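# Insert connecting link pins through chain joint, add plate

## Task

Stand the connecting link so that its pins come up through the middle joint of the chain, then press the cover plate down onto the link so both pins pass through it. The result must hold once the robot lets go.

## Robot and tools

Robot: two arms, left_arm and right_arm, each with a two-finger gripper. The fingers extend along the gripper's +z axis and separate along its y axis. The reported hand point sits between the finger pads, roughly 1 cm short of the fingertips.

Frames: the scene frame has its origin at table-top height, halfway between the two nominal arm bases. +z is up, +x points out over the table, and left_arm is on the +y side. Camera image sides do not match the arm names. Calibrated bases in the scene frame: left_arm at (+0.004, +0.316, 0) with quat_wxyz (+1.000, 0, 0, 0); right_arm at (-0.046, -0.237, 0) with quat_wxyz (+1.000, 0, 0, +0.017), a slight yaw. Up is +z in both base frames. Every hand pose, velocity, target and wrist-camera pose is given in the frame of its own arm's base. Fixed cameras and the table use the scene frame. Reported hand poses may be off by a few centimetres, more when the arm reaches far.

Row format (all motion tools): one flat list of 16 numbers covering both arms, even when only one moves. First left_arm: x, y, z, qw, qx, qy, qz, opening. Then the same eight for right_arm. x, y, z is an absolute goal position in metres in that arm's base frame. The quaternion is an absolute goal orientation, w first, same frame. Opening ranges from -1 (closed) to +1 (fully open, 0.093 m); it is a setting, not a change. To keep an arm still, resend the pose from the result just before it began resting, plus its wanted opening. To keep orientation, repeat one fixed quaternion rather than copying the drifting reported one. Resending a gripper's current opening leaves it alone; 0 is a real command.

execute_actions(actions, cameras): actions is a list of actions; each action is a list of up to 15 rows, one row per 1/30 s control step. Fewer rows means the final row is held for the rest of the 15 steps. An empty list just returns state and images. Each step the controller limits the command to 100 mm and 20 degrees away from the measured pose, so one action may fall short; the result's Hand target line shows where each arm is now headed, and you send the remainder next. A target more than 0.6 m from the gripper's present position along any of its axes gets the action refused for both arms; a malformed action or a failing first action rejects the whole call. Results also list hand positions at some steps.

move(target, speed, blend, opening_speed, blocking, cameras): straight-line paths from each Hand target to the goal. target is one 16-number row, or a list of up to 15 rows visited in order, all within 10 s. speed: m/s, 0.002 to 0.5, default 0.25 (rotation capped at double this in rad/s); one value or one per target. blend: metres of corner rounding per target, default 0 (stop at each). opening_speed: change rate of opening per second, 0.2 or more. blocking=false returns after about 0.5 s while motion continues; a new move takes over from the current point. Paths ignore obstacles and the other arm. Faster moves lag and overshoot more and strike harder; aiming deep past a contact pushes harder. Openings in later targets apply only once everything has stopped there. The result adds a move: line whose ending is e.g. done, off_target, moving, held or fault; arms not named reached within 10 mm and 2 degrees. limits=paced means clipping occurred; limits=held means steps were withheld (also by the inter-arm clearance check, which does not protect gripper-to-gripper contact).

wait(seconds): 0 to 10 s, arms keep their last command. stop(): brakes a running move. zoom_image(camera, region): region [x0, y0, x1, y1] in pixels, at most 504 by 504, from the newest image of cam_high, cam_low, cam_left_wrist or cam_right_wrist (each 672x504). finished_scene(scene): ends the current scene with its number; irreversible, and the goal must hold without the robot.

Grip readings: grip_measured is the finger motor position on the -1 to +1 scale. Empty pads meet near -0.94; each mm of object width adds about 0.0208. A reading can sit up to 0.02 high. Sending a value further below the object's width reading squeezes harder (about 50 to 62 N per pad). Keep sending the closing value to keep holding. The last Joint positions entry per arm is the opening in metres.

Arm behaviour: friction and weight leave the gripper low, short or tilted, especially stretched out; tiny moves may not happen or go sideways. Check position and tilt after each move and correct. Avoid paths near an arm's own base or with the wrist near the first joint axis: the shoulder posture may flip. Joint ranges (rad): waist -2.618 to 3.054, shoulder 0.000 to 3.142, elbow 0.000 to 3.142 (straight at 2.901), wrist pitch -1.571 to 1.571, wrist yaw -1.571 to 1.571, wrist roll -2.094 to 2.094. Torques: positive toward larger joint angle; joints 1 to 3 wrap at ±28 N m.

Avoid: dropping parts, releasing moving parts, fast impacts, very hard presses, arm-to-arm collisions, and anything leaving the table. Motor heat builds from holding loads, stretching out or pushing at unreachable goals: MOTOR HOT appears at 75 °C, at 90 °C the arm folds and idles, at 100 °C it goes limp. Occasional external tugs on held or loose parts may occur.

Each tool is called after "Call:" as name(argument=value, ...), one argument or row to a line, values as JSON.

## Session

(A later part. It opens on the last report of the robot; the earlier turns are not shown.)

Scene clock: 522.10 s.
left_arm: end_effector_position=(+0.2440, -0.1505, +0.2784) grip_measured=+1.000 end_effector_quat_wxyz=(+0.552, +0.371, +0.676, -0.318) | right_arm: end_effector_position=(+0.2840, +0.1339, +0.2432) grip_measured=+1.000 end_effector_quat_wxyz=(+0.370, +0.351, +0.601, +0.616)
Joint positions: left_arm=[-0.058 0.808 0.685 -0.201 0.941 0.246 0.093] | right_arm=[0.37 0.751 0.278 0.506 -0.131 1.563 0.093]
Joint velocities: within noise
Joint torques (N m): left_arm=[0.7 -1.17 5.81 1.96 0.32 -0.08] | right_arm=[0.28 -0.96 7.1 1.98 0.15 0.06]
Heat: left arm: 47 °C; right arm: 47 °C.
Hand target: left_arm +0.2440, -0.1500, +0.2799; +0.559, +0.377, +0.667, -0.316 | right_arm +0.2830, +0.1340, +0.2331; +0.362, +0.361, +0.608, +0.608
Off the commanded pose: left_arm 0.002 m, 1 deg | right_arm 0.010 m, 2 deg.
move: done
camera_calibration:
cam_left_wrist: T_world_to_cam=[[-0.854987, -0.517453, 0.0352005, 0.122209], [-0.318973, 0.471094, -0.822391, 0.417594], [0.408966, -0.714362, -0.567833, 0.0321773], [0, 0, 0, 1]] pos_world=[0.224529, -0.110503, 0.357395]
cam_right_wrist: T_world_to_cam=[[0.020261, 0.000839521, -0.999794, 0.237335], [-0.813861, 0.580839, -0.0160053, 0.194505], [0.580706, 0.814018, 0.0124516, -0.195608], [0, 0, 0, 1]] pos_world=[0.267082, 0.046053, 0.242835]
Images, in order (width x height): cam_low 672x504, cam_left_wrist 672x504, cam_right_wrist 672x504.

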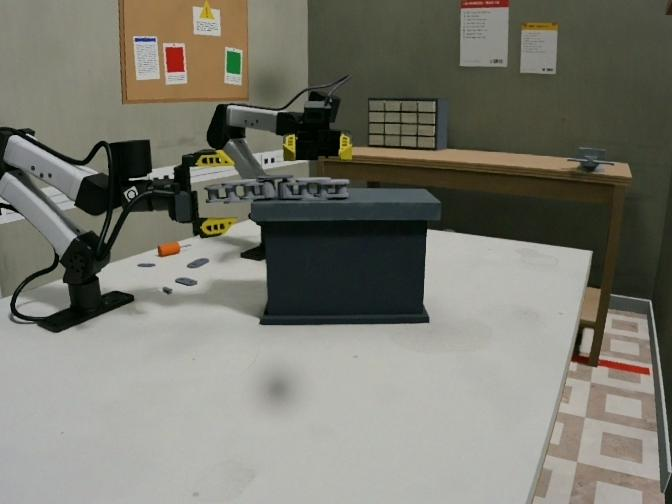

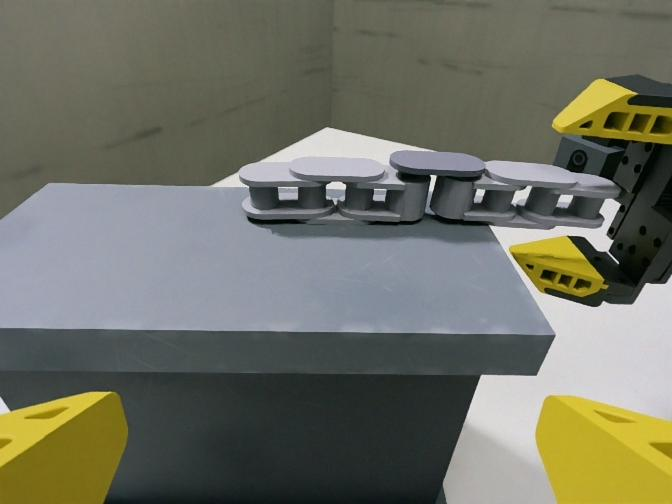

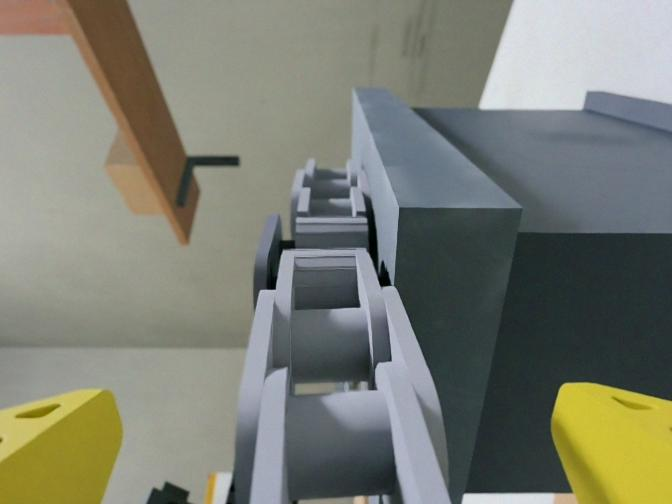

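Call:
move(
  target=[0.244,-0.15,0.28,0.5595,0.3772,0.6667,-0.3165,1,0.284,0.135,0.2325,0.3615,0.3615,0.6077,0.6077,-0.7],
  cameras=["cam_low","cam_left_wrist","cam_right_wrist"],
  opening_speed=0.7,
)

Call:
zoom_image(
  camera="cam_left_wrist",
  region=[400, 60, 672, 280],
)

Scene clock: 535.00 s.
left_arm: end_effector_position=(+0.2440, -0.1505, +0.2784) grip_measured=+1.000 end_effector_quat_wxyz=(+0.552, +0.371, +0.676, -0.318) | right_arm: end_effector_position=(+0.2839, +0.1342, +0.2442) grip_measured=-0.350 end_effector_quat_wxyz=(+0.371, +0.351, +0.599, +0.617)
Joint positions: left_arm=[-0.058 0.808 0.685 -0.201 0.941 0.246 0.093] | right_arm=[0.374 0.751 0.278 0.51 -0.126 1.564 0.028]
Joint velocities: within noise
Joint torques (N m): left_arm=[0.69 -1.17 5.79 1.95 0.32 -0.08] | right_arm=[0.28 0.08 6.72 2.05 0.11 -0.01]
Heat: left arm: 47 °C; right arm: 46 °C.
Hand target: left_arm +0.2440, -0.1500, +0.2799; +0.559, +0.377, +0.667, -0.316 | right_arm +0.2839, +0.1349, +0.2326; +0.362, +0.361, +0.608, +0.608
Off the commanded pose: left_arm 0.002 m, 1 deg | right_arm 0.012 m, 2 deg.
move: off_target (right_arm)
camera_calibration:
cam_left_wrist: T_world_to_cam=[[-0.854987, -0.517453, 0.0352005, 0.122209], [-0.318973, 0.471094, -0.822391, 0.417594], [0.408966, -0.714362, -0.567833, 0.0321773], [0, 0, 0, 1]] pos_world=[0.224529, -0.110503, 0.357395]
cam_right_wrist: T_world_to_cam=[[0.0233726, 0.00384355, -0.999719, 0.237047], [-0.812955, 0.582085, -0.0167683, 0.194028], [0.581857, 0.813119, 0.0167295, -0.197035], [0, 0, 0, 1]] pos_world=[0.266842, 0.0463611, 0.24353]
Images, in order (width x height): cam_low 672x504, cam_left_wrist 672x504, cam_right_wrist 672x504.

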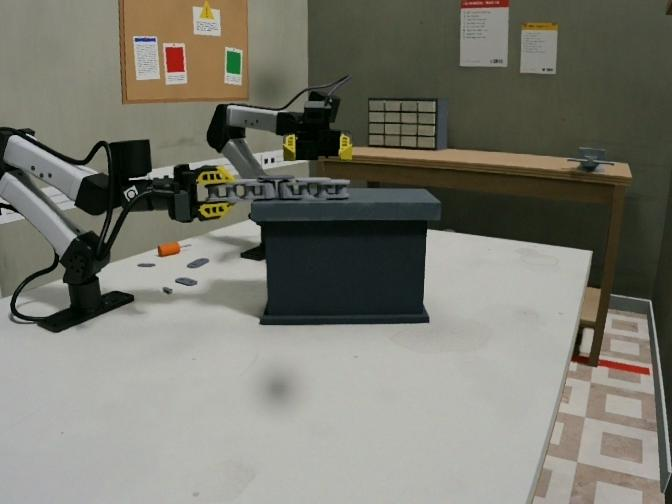

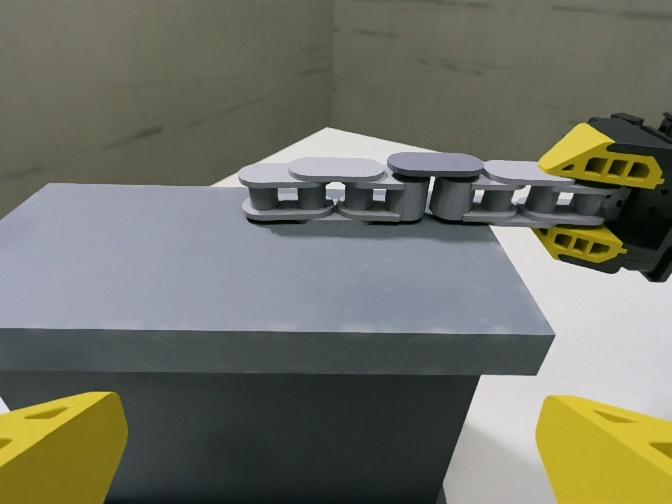

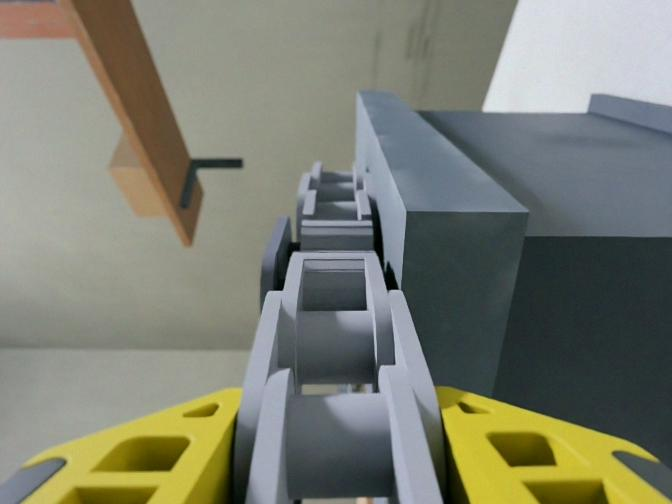

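Scaled by 1.853 from the camera's 672x504 image, which has a finer 960x720 frame.

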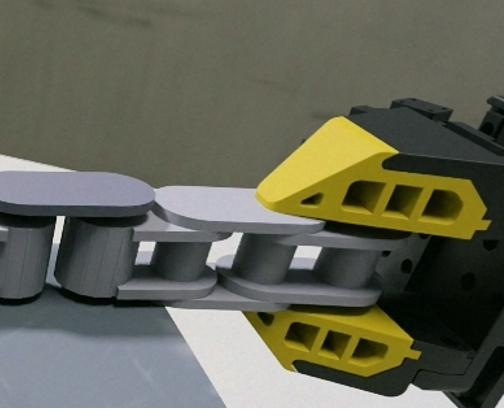

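Call:
move(
  target=[
    [0.244,-0.15,0.28,0.5595,0.3772,0.6667,-0.3165,1,0.284,0.135,0.2375,0.3615,0.3615,0.6077,0.6077,-0.7],
    [0.244,-0.15,0.28,0.5595,0.3772,0.6667,-0.3165,1,0.284,0.135,0.2425,0.5064,0.1919,0.6806,0.4934,-0.7],
  ],
  cameras=["cam_low","cam_left_wrist","cam_right_wrist"],
  speed=0.1,
)

Scene clock: 561.57 s.
left_arm: end_effector_position=(+0.2440, -0.1505, +0.2784) grip_measured=+1.000 end_effector_quat_wxyz=(+0.552, +0.371, +0.676, -0.318) | right_arm: end_effector_position=(+0.2822, +0.1350, +0.2487) grip_measured=-0.350 end_effector_quat_wxyz=(+0.513, +0.187, +0.666, +0.509)
Joint positions: left_arm=[-0.058 0.808 0.685 -0.201 0.941 0.246 0.093] | right_arm=[0.375 0.738 0.286 0.496 -0.132 1.062 0.028]
Joint velocities: within noise
Joint torques (N m): left_arm=[0.69 -1.18 5.81 1.95 0.33 -0.08] | right_arm=[0.17 -0.36 9.36 1.64 0.15 -0.19]
Heat: left arm: 48 °C; right arm: 46 °C.
Hand target: left_arm +0.2440, -0.1500, +0.2799; +0.559, +0.377, +0.667, -0.316 | right_arm +0.2837, +0.1348, +0.2425; +0.507, +0.191, +0.680, +0.494
Off the commanded pose: left_arm 0.002 m, 1 deg | right_arm 0.006 m, 3 deg.
move: off_target (right_arm)
camera_calibration:
cam_left_wrist: T_world_to_cam=[[-0.854987, -0.517453, 0.0352005, 0.122209], [-0.318973, 0.471094, -0.822391, 0.417594], [0.408966, -0.714362, -0.567833, 0.0321773], [0, 0, 0, 1]] pos_world=[0.224529, -0.110503, 0.357395]
cam_right_wrist: T_world_to_cam=[[0.258248, -0.416277, -0.871792, 0.200141], [-0.745912, 0.487557, -0.453765, 0.294821], [0.61394, 0.767464, -0.184596, -0.149576], [0, 0, 0, 1]] pos_world=[0.260055, 0.0543664, 0.28065]
Images, in order (width x height): cam_low 672x504, cam_left_wrist 672x504, cam_right_wrist 672x504.

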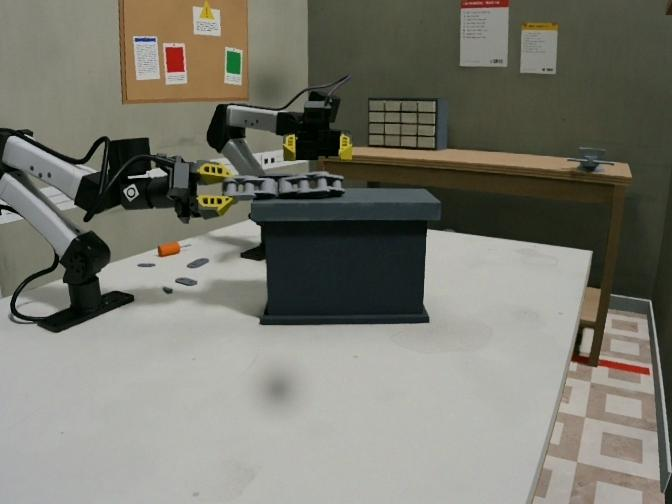

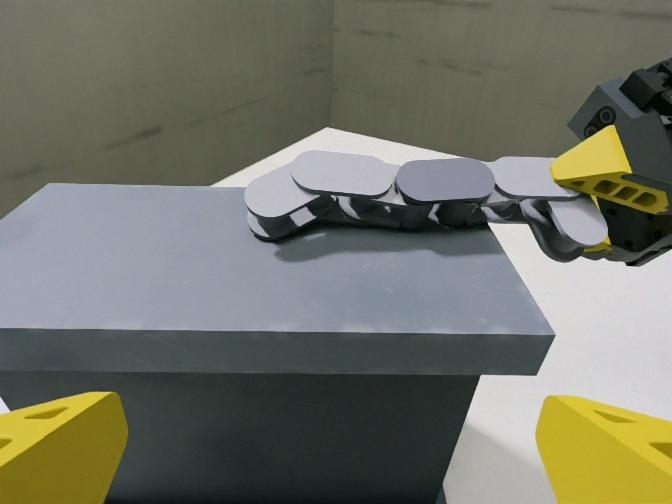

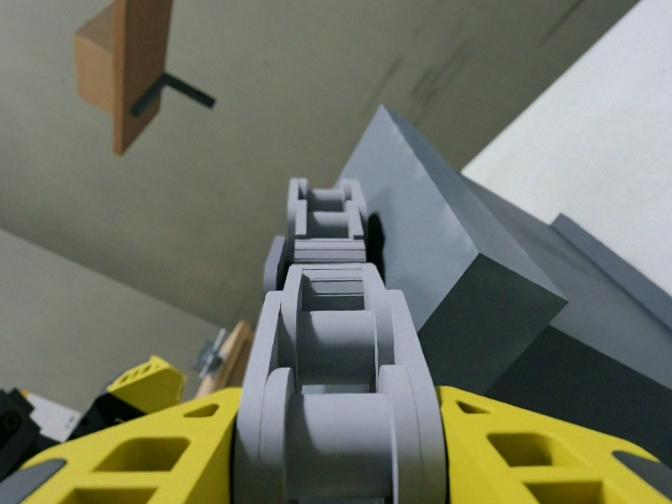

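Call:
move(
  target=[
    [0.244,-0.15,0.28,0.5595,0.3772,0.6667,-0.3165,1,0.284,0.135,0.2415,0.6169,0.0092,0.7070,0.3455,-0.7],
  ],
  cameras=["cam_low","cam_left_wrist","cam_right_wrist"],
  speed=0.1,
)

Scene clock: 572.20 s.
left_arm: end_effector_position=(+0.2440, -0.1505, +0.2784) grip_measured=+1.000 end_effector_quat_wxyz=(+0.552, +0.371, +0.676, -0.318) | right_arm: end_effector_position=(+0.2802, +0.1387, +0.2487) grip_measured=-0.350 end_effector_quat_wxyz=(+0.625, -0.003, +0.692, +0.362)
Joint positions: left_arm=[-0.058 0.808 0.685 -0.201 0.941 0.246 0.093] | right_arm=[0.379 0.738 0.286 0.496 -0.151 0.529 0.028]
Joint velocities: within noise
Joint torques (N m): left_arm=[0.68 -1.17 5.81 1.95 0.32 -0.08] | right_arm=[-0.05 -0.42 9.35 1.67 0.3 -0.07]
Heat: left arm: 48 °C; right arm: 46 °C.
Hand target: left_arm +0.2440, -0.1500, +0.2799; +0.559, +0.377, +0.667, -0.316 | right_arm +0.2836, +0.1349, +0.2415; +0.617, +0.008, +0.707, +0.346
Off the commanded pose: left_arm 0.002 m, 1 deg | right_arm 0.009 m, 3 deg.
move: off_target (right_arm)
camera_calibration:
cam_left_wrist: T_world_to_cam=[[-0.854987, -0.517453, 0.0352005, 0.122209], [-0.318973, 0.471094, -0.822391, 0.417594], [0.408966, -0.714362, -0.567833, 0.0321773], [0, 0, 0, 1]] pos_world=[0.224529, -0.110503, 0.357395]
cam_right_wrist: T_world_to_cam=[[0.443501, -0.742781, -0.50158, 0.103549], [-0.576603, 0.191988, -0.794147, 0.369654], [0.686175, 0.641418, -0.343144, -0.114523], [0, 0, 0, 1]] pos_world=[0.245802, 0.0794023, 0.3062]
Images, in order (width x height): cam_low 672x504, cam_left_wrist 672x504, cam_right_wrist 672x504.

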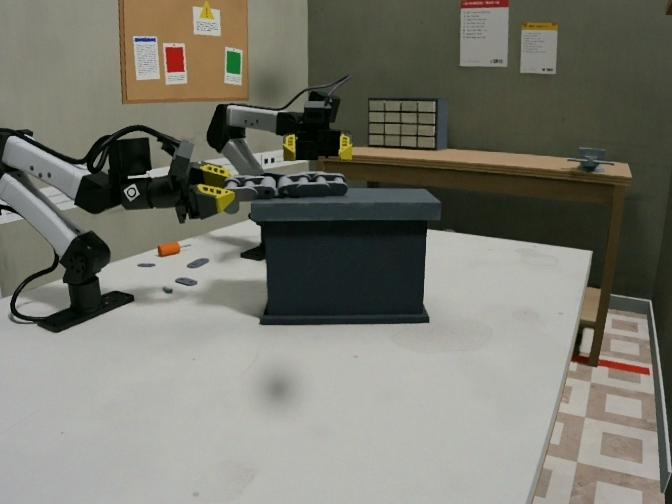

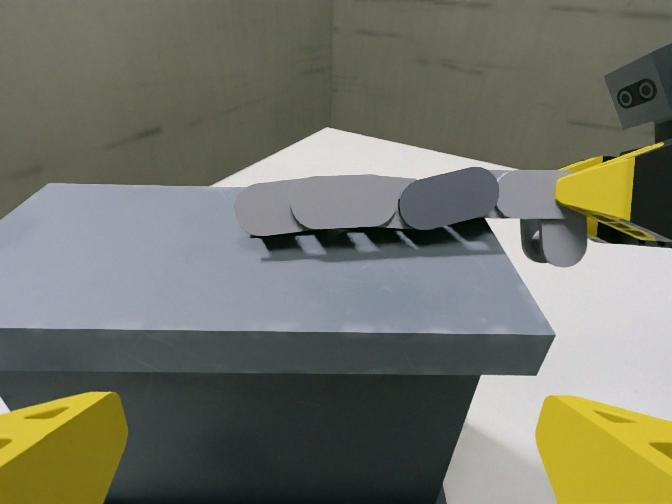

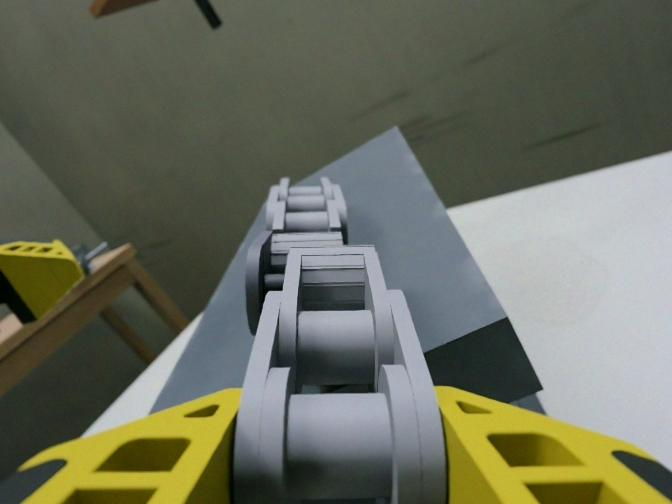

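Call:
move(
  target=[
    [0.244,-0.15,0.28,0.5595,0.3772,0.6667,-0.3165,1,0.285,0.1335,0.2425,0.6853,-0.1741,0.6853,0.1741,-0.7],
  ],
  cameras=["cam_low","cam_left_wrist","cam_right_wrist"],
  speed=0.1,
)

Scene clock: 584.27 s.
left_arm: end_effector_position=(+0.2440, -0.1505, +0.2784) grip_measured=+1.000 end_effector_quat_wxyz=(+0.552, +0.371, +0.676, -0.318) | right_arm: end_effector_position=(+0.2796, +0.1399, +0.2450) grip_measured=-0.350 end_effector_quat_wxyz=(+0.691, -0.185, +0.672, +0.190)
Joint positions: left_arm=[-0.058 0.808 0.685 -0.201 0.941 0.246 0.093] | right_arm=[0.379 0.738 0.286 0.48 -0.158 0.005 0.028]
Joint velocities: within noise
Joint torques (N m): left_arm=[0.69 -1.16 5.81 1.95 0.33 -0.09] | right_arm=[-1.14 0.02 9.5 1.79 0.27 -0.03]
Heat: left arm: 48 °C; right arm: 46 °C.
Hand target: left_arm +0.2440, -0.1500, +0.2798; +0.559, +0.377, +0.667, -0.316 | right_arm +0.2846, +0.1334, +0.2425; +0.686, -0.174, +0.685, +0.174
Off the commanded pose: left_arm 0.002 m, 1 deg | right_arm 0.009 m, 3 deg.
move: off_target (right_arm)
camera_calibration:
cam_left_wrist: T_world_to_cam=[[-0.854987, -0.517453, 0.0352005, 0.122209], [-0.318973, 0.471094, -0.822391, 0.417594], [0.408966, -0.714362, -0.567833, 0.0321773], [0, 0, 0, 1]] pos_world=[0.224529, -0.110503, 0.357395]
cam_right_wrist: T_world_to_cam=[[0.499562, -0.866269, -0.00402491, -0.0175048], [-0.356297, -0.201231, -0.912446, 0.38859], [0.789614, 0.457257, -0.409176, -0.103148], [0, 0, 0, 1]] pos_world=[0.228645, 0.110198, 0.312291]
Images, in order (width x height): cam_low 672x504, cam_left_wrist 672x504, cam_right_wrist 672x504.

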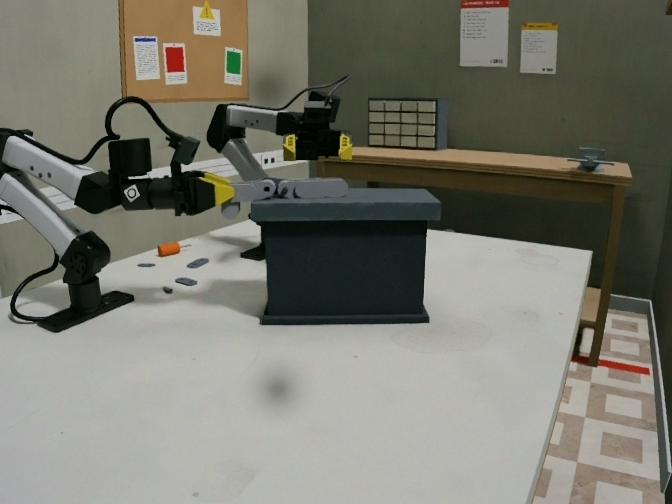

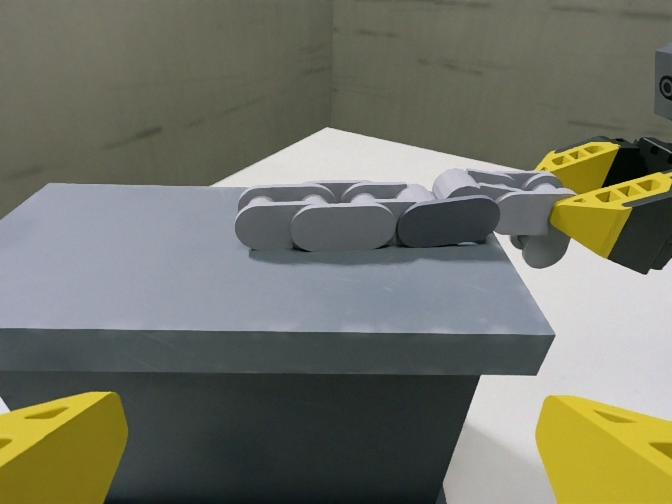

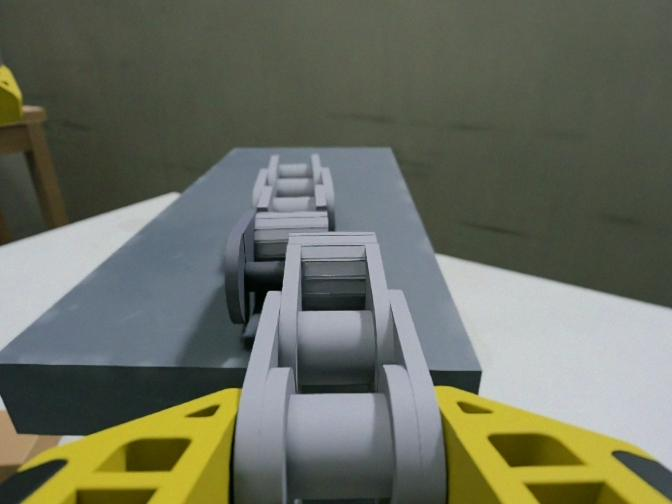

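Call:
zoom_image(
  camera="cam_left_wrist",
  region=[220, 140, 620, 280],
)

Call:
zoom_image(
  camera="cam_right_wrist",
  region=[200, 130, 460, 400],
)

Scaled by 1.260 from the camera's 672x504 image, which has a finer 960x720 frame.

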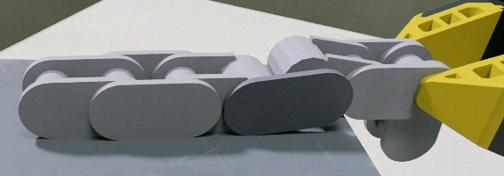

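Scaled by 1.867 from the camera's 672x504 image, which has a finer 960x720 frame.

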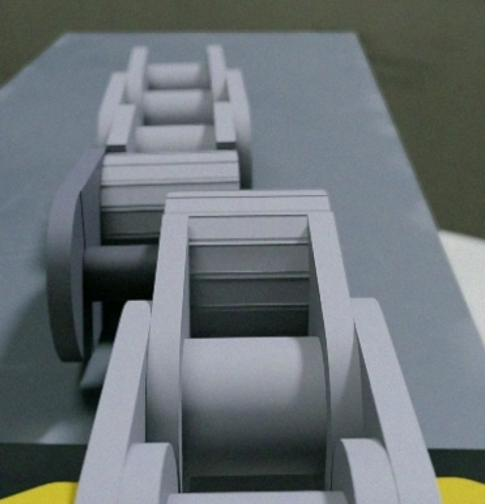

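Call:
move(
  target=[
    [0.244,-0.15,0.28,0.5595,0.3772,0.6667,-0.3165,1,0.276,0.1425,0.2425,0.6853,-0.1741,0.6853,0.1741,-0.7],
  ],
  cameras=["cam_low","cam_left_wrist","cam_right_wrist"],
  speed=0.06,
)

Call:
zoom_image(
  camera="cam_left_wrist",
  region=[220, 140, 620, 280],
)

Call:
zoom_image(
  camera="cam_right_wrist",
  region=[200, 130, 460, 400],
)

Scene clock: 603.23 s.
left_arm: end_effector_position=(+0.2440, -0.1505, +0.2784) grip_measured=+1.000 end_effector_quat_wxyz=(+0.552, +0.371, +0.676, -0.318) | right_arm: end_effector_position=(+0.2759, +0.1424, +0.2445) grip_measured=-0.350 end_effector_quat_wxyz=(+0.692, -0.174, +0.678, +0.179)
Joint positions: left_arm=[-0.058 0.808 0.685 -0.201 0.941 0.246 0.093] | right_arm=[0.444 0.714 0.286 0.449 -0.06 0.003 0.028]
Joint velocities: within noise
Joint torques (N m): left_arm=[0.7 -1.17 5.79 1.95 0.32 -0.08] | right_arm=[0.27 -0.59 9.16 1.87 0.1 -0.05]
Heat: left arm: 48 °C; right arm: 46 °C.
Hand target: left_arm +0.2440, -0.1500, +0.2798; +0.559, +0.377, +0.667, -0.316 | right_arm +0.2759, +0.1424, +0.2424; +0.686, -0.174, +0.685, +0.174
Off the commanded pose: left_arm 0.002 m, 1 deg | right_arm 0.002 m, 1 deg.
move: done
camera_calibration:
cam_left_wrist: T_world_to_cam=[[-0.854987, -0.517453, 0.0352005, 0.122209], [-0.318973, 0.471094, -0.822391, 0.417594], [0.408966, -0.714362, -0.567833, 0.0321773], [0, 0, 0, 1]] pos_world=[0.224529, -0.110503, 0.357395]
cam_right_wrist: T_world_to_cam=[[0.470495, -0.882387, -0.00522571, -0.00288966], [-0.368882, -0.191304, -0.909576, 0.388682], [0.801598, 0.429879, -0.415504, -0.0994183], [0, 0, 0, 1]] pos_world=[0.224431, 0.114545, 0.312212]
Images, in order (width x height): cam_low 672x504, cam_left_wrist 672x504, cam_right_wrist 672x504.

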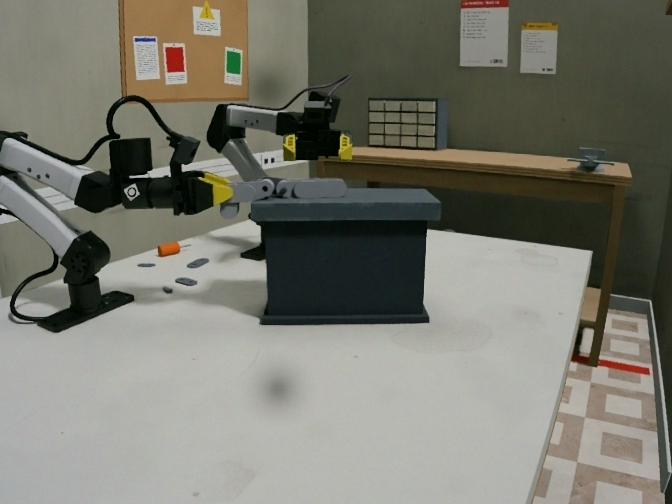

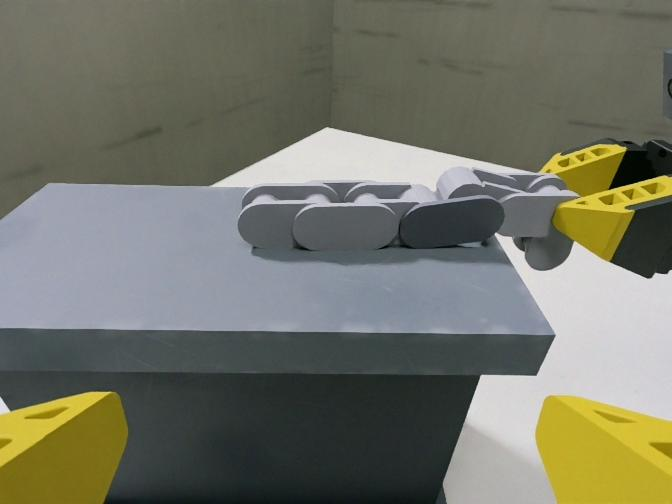

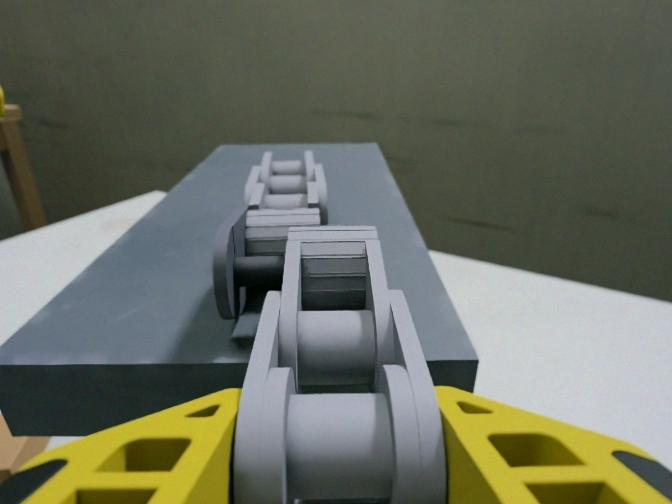

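Scaled by 1.260 from the camera's 672x504 image, which has a finer 960x720 frame.

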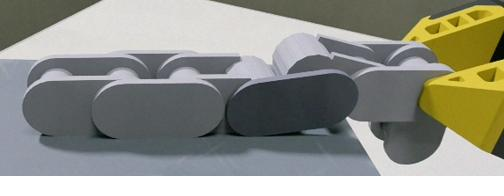

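Scaled by 1.867 from the camera's 672x504 image, which has a finer 960x720 frame.

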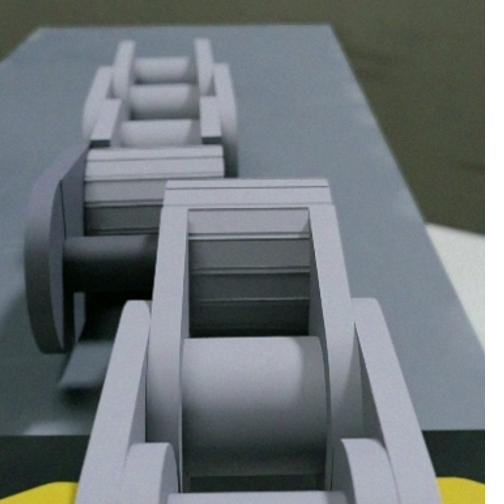

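Call:
move(
  target=[
    [0.235,-0.21,0.28,0.4665,0.4185,0.7322,-0.2666,-1,0.276,0.1425,0.2425,0.6853,-0.1741,0.6853,0.1741,-0.7],
    [0.2507,-0.2953,0.26,0.4665,0.4185,0.7322,-0.2666,-1,0.276,0.1425,0.2425,0.6853,-0.1741,0.6853,0.1741,-0.7],
  ],
  cameras=["cam_low","cam_left_wrist","cam_right_wrist"],
  speed=0.15,
)

Scene clock: 645.07 s.
left_arm: end_effector_position=(+0.2438, -0.2875, +0.2414) grip_measured=-0.982 end_effector_quat_wxyz=(+0.445, +0.425, +0.743, -0.264) | right_arm: end_effector_position=(+0.2761, +0.1421, +0.2445) grip_measured=-0.350 end_effector_quat_wxyz=(+0.692, -0.173, +0.678, +0.178)
Joint positions: left_arm=[-0.748 1.162 0.921 -0.263 0.271 0.13 0] | right_arm=[0.444 0.714 0.286 0.449 -0.058 0.003 0.028]
Joint velocities: within noise
Joint torques (N m): left_arm=[-1.09 -2.74 9.95 2.16 -0.11 -0.26] | right_arm=[0.43 -0.66 9.13 1.86 0.09 -0.05]
Heat: left arm: 48 °C; right arm: 46 °C.
Hand target: left_arm +0.2498, -0.2944, +0.2599; +0.466, +0.418, +0.732, -0.267 | right_arm +0.2760, +0.1424, +0.2424; +0.686, -0.174, +0.685, +0.174
Off the commanded pose: left_arm 0.021 m, 3 deg | right_arm 0.002 m, 1 deg.
move: off_target (left_arm)
camera_calibration:
cam_left_wrist: T_world_to_cam=[[-0.866125, -0.498861, 0.0310883, 0.0614761], [-0.407544, 0.668834, -0.621747, 0.481624], [0.289372, -0.55118, -0.782601, 0.0412666], [0, 0, 0, 1]] pos_world=[0.237587, -0.268713, 0.329832]
cam_right_wrist: T_world_to_cam=[[0.468812, -0.883282, -0.00526605, -0.00260893], [-0.369262, -0.190567, -0.909577, 0.388686], [0.80241, 0.428365, -0.415503, -0.0994305], [0, 0, 0, 1]] pos_world=[0.224534, 0.114359, 0.312212]
Images, in order (width x height): cam_low 672x504, cam_left_wrist 672x504, cam_right_wrist 672x504.

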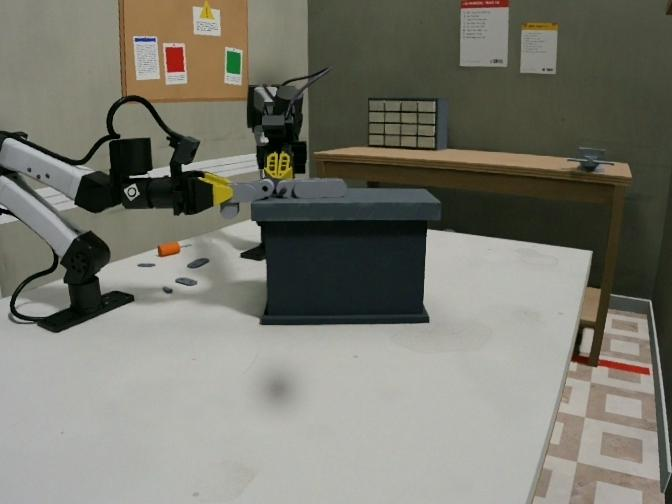

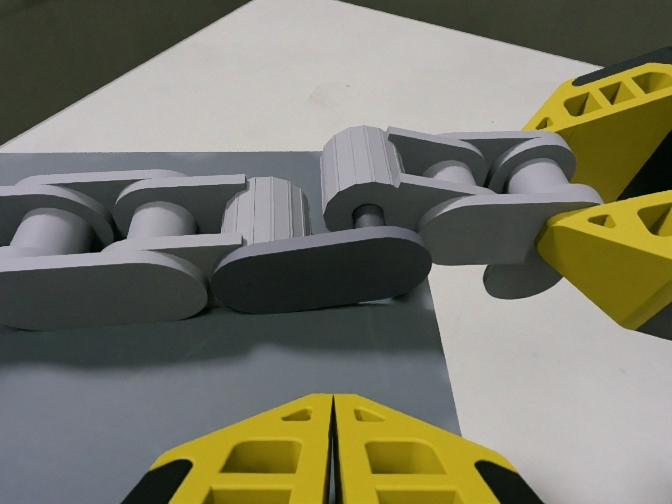

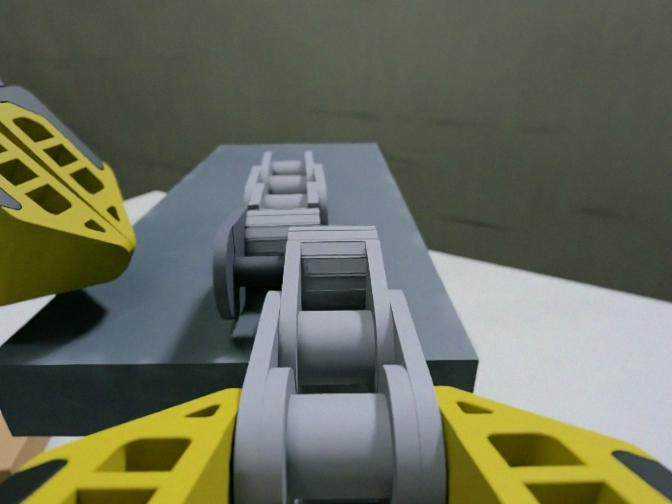

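Call:
move(
  target=[
    [0.268,-0.326,0.262,0.4665,0.4185,0.7322,-0.2666,-1,0.276,0.1425,0.2425,0.6853,-0.1741,0.6853,0.1741,-0.7],
  ],
  cameras=["cam_left_wrist","cam_right_wrist"],
  speed=0.06,
)

Scene clock: 653.13 s.
left_arm: end_effector_position=(+0.2603, -0.3173, +0.2413) grip_measured=-0.982 end_effector_quat_wxyz=(+0.441, +0.427, +0.745, -0.263) | right_arm: end_effector_position=(+0.2761, +0.1420, +0.2444) grip_measured=-0.350 end_effector_quat_wxyz=(+0.692, -0.173, +0.678, +0.178)
Joint positions: left_arm=[-0.787 1.298 1.015 -0.225 0.238 0.113 0] | right_arm=[0.444 0.714 0.286 0.448 -0.058 0.003 0.028]
Joint velocities: within noise
Joint torques (N m): left_arm=[-1.02 -4.15 10.14 2.21 -0.09 -0.24] | right_arm=[0.25 -0.77 9.18 1.87 0.07 -0.04]
Heat: left arm: 49 °C; right arm: 47 °C.
Hand target: left_arm +0.2670, -0.3249, +0.2620; +0.466, +0.418, +0.732, -0.267 | right_arm +0.2760, +0.1424, +0.2424; +0.686, -0.174, +0.685, +0.174
Off the commanded pose: left_arm 0.024 m, 3 deg | right_arm 0.002 m, 1 deg.
move: off_target (left_arm)
camera_calibration:
cam_left_wrist: T_world_to_cam=[[-0.867369, -0.49661, 0.0323955, 0.0616075], [-0.408838, 0.673926, -0.615365, 0.508613], [0.283764, -0.546993, -0.787576, 0.0239986], [0, 0, 0, 1]] pos_world=[0.254567, -0.299046, 0.329888]
cam_right_wrist: T_world_to_cam=[[0.468473, -0.883462, -0.00529086, -0.00254864], [-0.369651, -0.190568, -0.909418, 0.388673], [0.802428, 0.427994, -0.415849, -0.0993391], [0, 0, 0, 1]] pos_world=[0.22458, 0.114334, 0.312142]
Images, in order (width x height): cam_left_wrist 672x504, cam_right_wrist 672x504.

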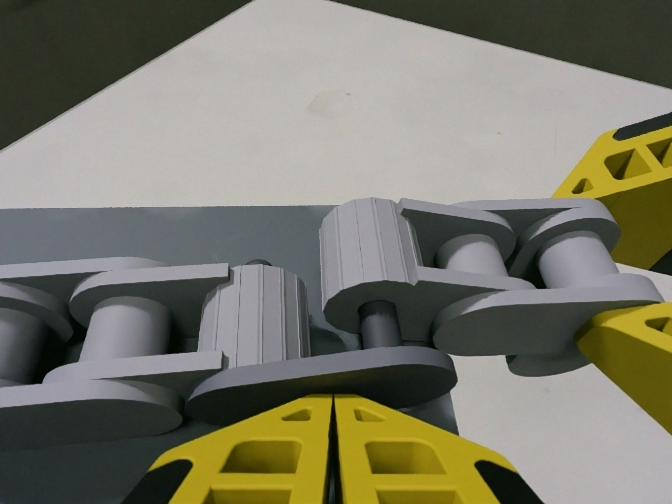

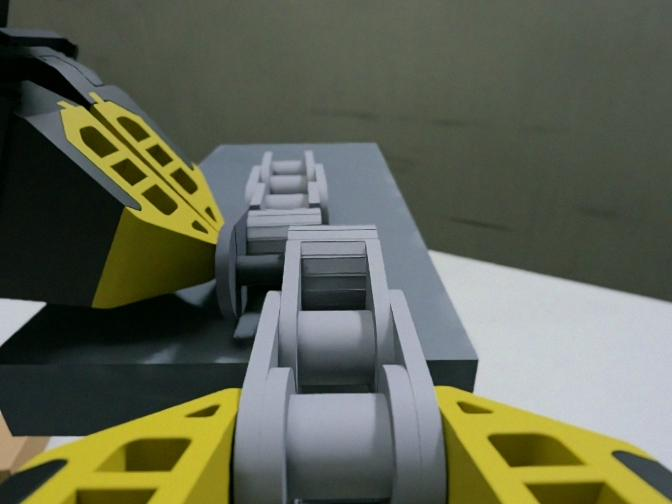

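Call:
move(
  target=[
    [0.2765,-0.339,0.262,0.4665,0.4185,0.7322,-0.2666,-1,0.276,0.1425,0.2425,0.6853,-0.1741,0.6853,0.1741,-0.7],
  ],
  cameras=["cam_left_wrist","cam_right_wrist"],
  speed=0.04,
)

Scene clock: 657.73 s.
left_arm: end_effector_position=(+0.2682, -0.3294, +0.2410) grip_measured=-0.982 end_effector_quat_wxyz=(+0.439, +0.427, +0.746, -0.262) | right_arm: end_effector_position=(+0.2761, +0.1420, +0.2444) grip_measured=-0.350 end_effector_quat_wxyz=(+0.692, -0.173, +0.678, +0.178)
Joint positions: left_arm=[-0.797 1.355 1.06 -0.215 0.229 0.108 0] | right_arm=[0.444 0.714 0.286 0.448 -0.058 0.003 0.028]
Joint velocities: within noise
Joint torques (N m): left_arm=[-1.01 -4.55 10.13 2.26 -0.11 -0.29] | right_arm=[0.27 -0.83 9.01 1.85 0.11 -0.01]
Heat: left arm: 49 °C; right arm: 47 °C.
Hand target: left_arm +0.2753, -0.3378, +0.2622; +0.466, +0.418, +0.732, -0.267 | right_arm +0.2760, +0.1424, +0.2424; +0.686, -0.174, +0.685, +0.174
Off the commanded pose: left_arm 0.025 m, 4 deg | right_arm 0.002 m, 1 deg.
move: off_target (left_arm)
camera_calibration:
cam_left_wrist: T_world_to_cam=[[-0.867284, -0.496716, 0.0330452, 0.0622408], [-0.410455, 0.675952, -0.612059, 0.520103], [0.281682, -0.544392, -0.790122, 0.0169277], [0, 0, 0, 1]] pos_world=[0.262691, -0.311433, 0.329652]
cam_right_wrist: T_world_to_cam=[[0.468473, -0.883462, -0.00529086, -0.00254864], [-0.369651, -0.190568, -0.909418, 0.388673], [0.802428, 0.427994, -0.415849, -0.0993391], [0, 0, 0, 1]] pos_world=[0.22458, 0.114334, 0.312142]
Images, in order (width x height): cam_left_wrist 672x504, cam_right_wrist 672x504.

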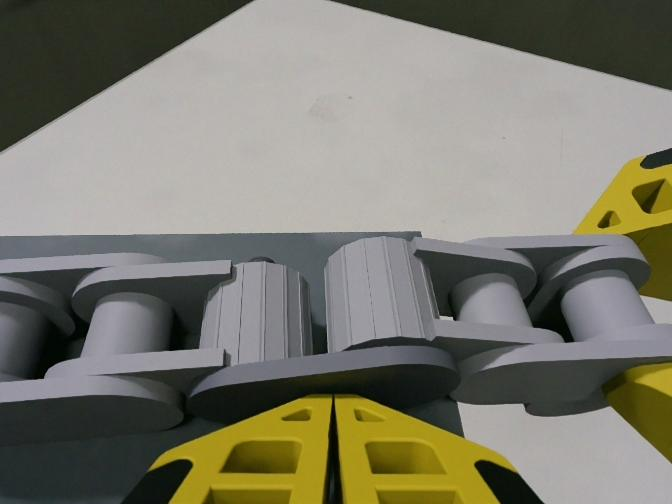

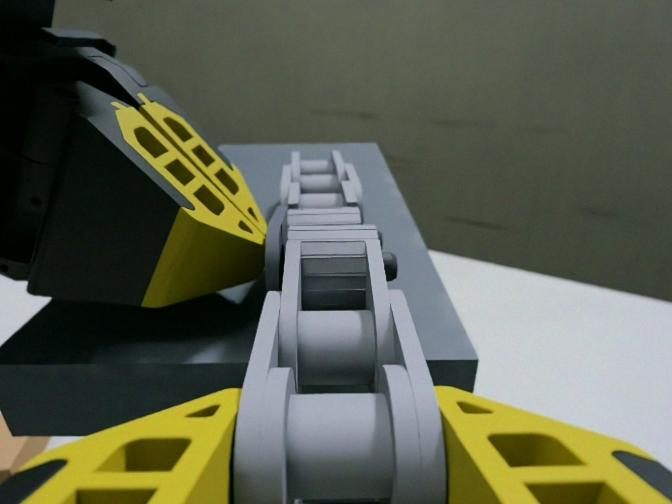

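Call:
zoom_image(
  camera="cam_left_wrist",
  region=[150, 210, 550, 440],
)

Call:
zoom_image(
  camera="cam_right_wrist",
  region=[220, 130, 440, 320],
)

Scaled by 1.260 from the camera's 672x504 image, which has a finer 960x720 frame.

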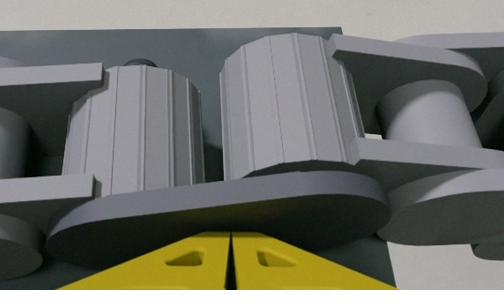

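Scaled by 2.291 from the camera's 672x504 image, which has a finer 960x720 frame.

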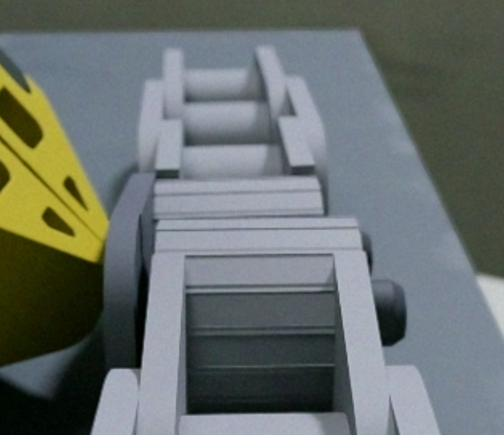

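Call:
move(
  target=[
    [0.2407,-0.2783,0.27,0.4665,0.4185,0.7322,-0.2666,-1,0.276,0.1425,0.2425,0.6853,-0.1741,0.6853,0.1741,-0.7],
    [0.2407,-0.2783,0.27,0.4665,0.4185,0.7322,-0.2666,-1,0.271,0.152,0.2425,0.7070,-0.3455,0.6169,-0.0092,-0.7],
  ],
  cameras=["cam_left_wrist","cam_right_wrist"],
  speed=0.1,
)

Call:
zoom_image(
  camera="cam_left_wrist",
  region=[150, 100, 672, 330],
)

Scene clock: 686.47 s.
left_arm: end_effector_position=(+0.2431, -0.2812, +0.2671) grip_measured=-0.982 end_effector_quat_wxyz=(+0.462, +0.416, +0.738, -0.263) | right_arm: end_effector_position=(+0.2707, +0.1509, +0.2461) grip_measured=-0.350 end_effector_quat_wxyz=(+0.716, -0.337, +0.611, -0.003)
Joint positions: left_arm=[-0.741 1.127 0.973 -0.314 0.26 0.124 0] | right_arm=[0.518 0.708 0.286 0.448 0.018 -0.508 0.028]
Joint velocities: within noise
Joint torques (N m): left_arm=[0.68 -5.74 5.81 1.95 0.23 -0.07] | right_arm=[0.49 -0.02 9.28 1.83 0.11 -0.12]
Heat: left arm: 49 °C; right arm: 47 °C.
Hand target: left_arm +0.2407, -0.2784, +0.2699; +0.466, +0.418, +0.732, -0.266 | right_arm +0.2709, +0.1519, +0.2425; +0.707, -0.345, +0.617, -0.009
Off the commanded pose: left_arm 0.005 m, 1 deg | right_arm 0.004 m, 2 deg.
move: done
camera_calibration:
cam_left_wrist: T_world_to_cam=[[-0.857145, -0.514614, 0.0218168, 0.0590528], [-0.404169, 0.645722, -0.647835, 0.492738], [0.319297, -0.564106, -0.761468, 0.0485424], [0, 0, 0, 1]] pos_world=[0.234267, -0.260399, 0.354888]
cam_right_wrist: T_world_to_cam=[[0.396053, -0.781076, 0.482765, -0.108137], [-0.156621, -0.575517, -0.802652, 0.363992], [0.904772, 0.242281, -0.350268, -0.113874], [0, 0, 0, 1]] pos_world=[0.202866, 0.15261, 0.304478]
Images, in order (width x height): cam_left_wrist 672x504, cam_right_wrist 672x504.

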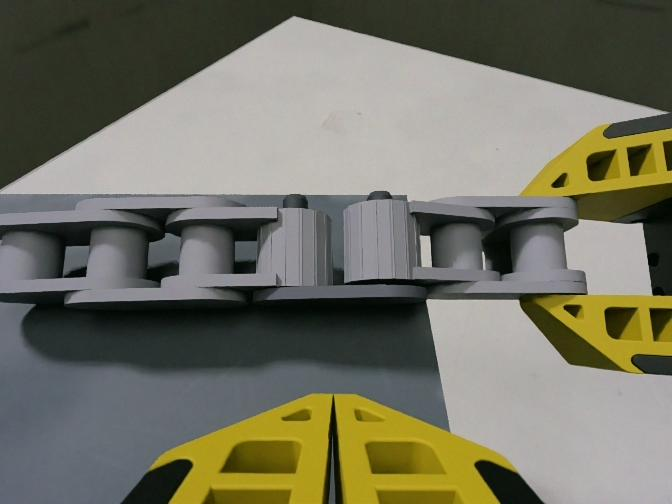

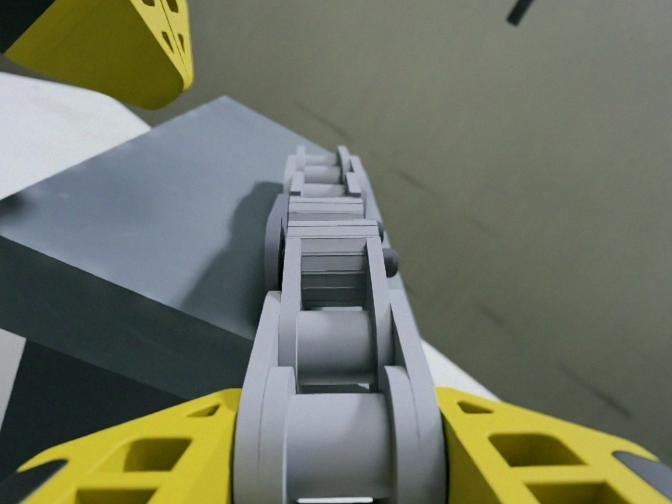

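Region (150, 100, 672, 330) is 522x230 pixels. A region can be at most 504 by 504 pixels.

Call:
move(
  target=[
    [0.2306,-0.2613,0.275,0.4665,0.4185,0.7322,-0.2666,-1,0.2645,0.1635,0.244,0.6806,-0.4934,0.5064,-0.1919,-0.7],
  ],
  cameras=["cam_left_wrist","cam_right_wrist"],
  speed=0.1,
)

Scene clock: 695.33 s.
left_arm: end_effector_position=(+0.2333, -0.2642, +0.2713) grip_measured=-0.982 end_effector_quat_wxyz=(+0.460, +0.416, +0.739, -0.263) | right_arm: end_effector_position=(+0.2640, +0.1613, +0.2462) grip_measured=-0.350 end_effector_quat_wxyz=(+0.691, -0.484, +0.503, -0.191)
Joint positions: left_arm=[-0.712 1.056 0.957 -0.375 0.285 0.137 0] | right_arm=[0.611 0.708 0.286 0.449 0.114 -1.039 0.028]
Joint velocities: within noise
Joint torques (N m): left_arm=[0.69 -5.24 5.86 1.95 0.24 -0.07] | right_arm=[0.42 0.24 9.78 1.83 0.11 -0.04]
Heat: left arm: 49 °C; right arm: 47 °C.
Hand target: left_arm +0.2306, -0.2614, +0.2749; +0.466, +0.418, +0.732, -0.266 | right_arm +0.2644, +0.1634, +0.2440; +0.681, -0.493, +0.506, -0.192
Off the commanded pose: left_arm 0.005 m, 1 deg | right_arm 0.003 m, 2 deg.
move: done
camera_calibration:
cam_left_wrist: T_world_to_cam=[[-0.856898, -0.514981, 0.0228029, 0.0589701], [-0.405868, 0.646747, -0.645747, 0.480614], [0.3178, -0.562595, -0.76321, 0.0656699], [0, 0, 0, 1]] pos_world=[0.224727, -0.243521, 0.35913]
cam_right_wrist: T_world_to_cam=[[0.211431, -0.468429, 0.85783, -0.19137], [-0.00433816, -0.878112, -0.478435, 0.297827], [0.977383, 0.0974345, -0.187692, -0.146162], [0, 0, 0, 1]] pos_world=[0.18461, 0.186123, 0.27922]
Images, in order (width x height): cam_left_wrist 672x504, cam_right_wrist 672x504.

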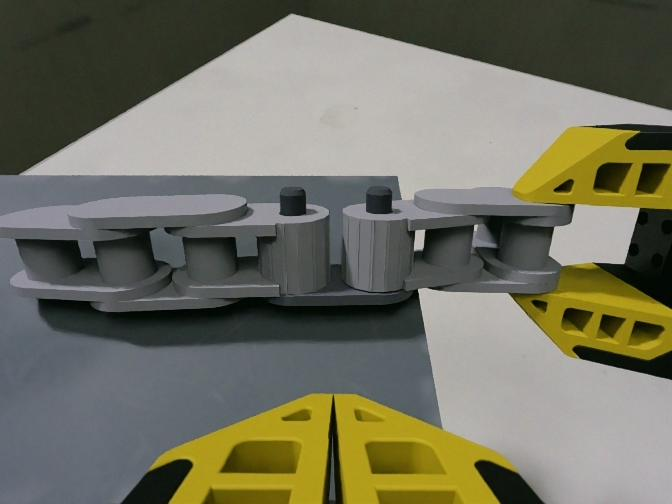

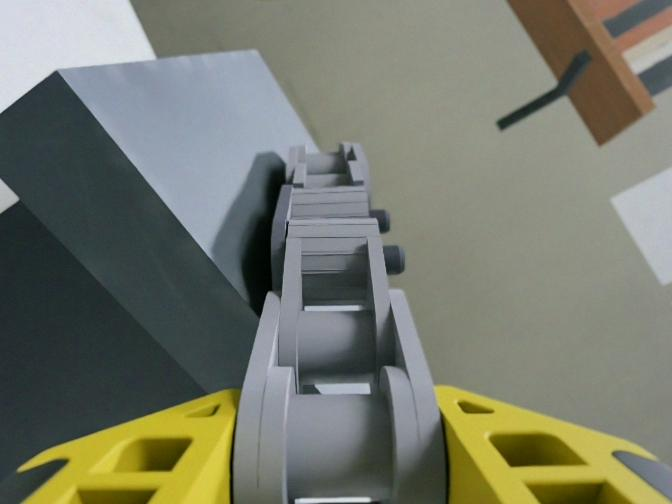

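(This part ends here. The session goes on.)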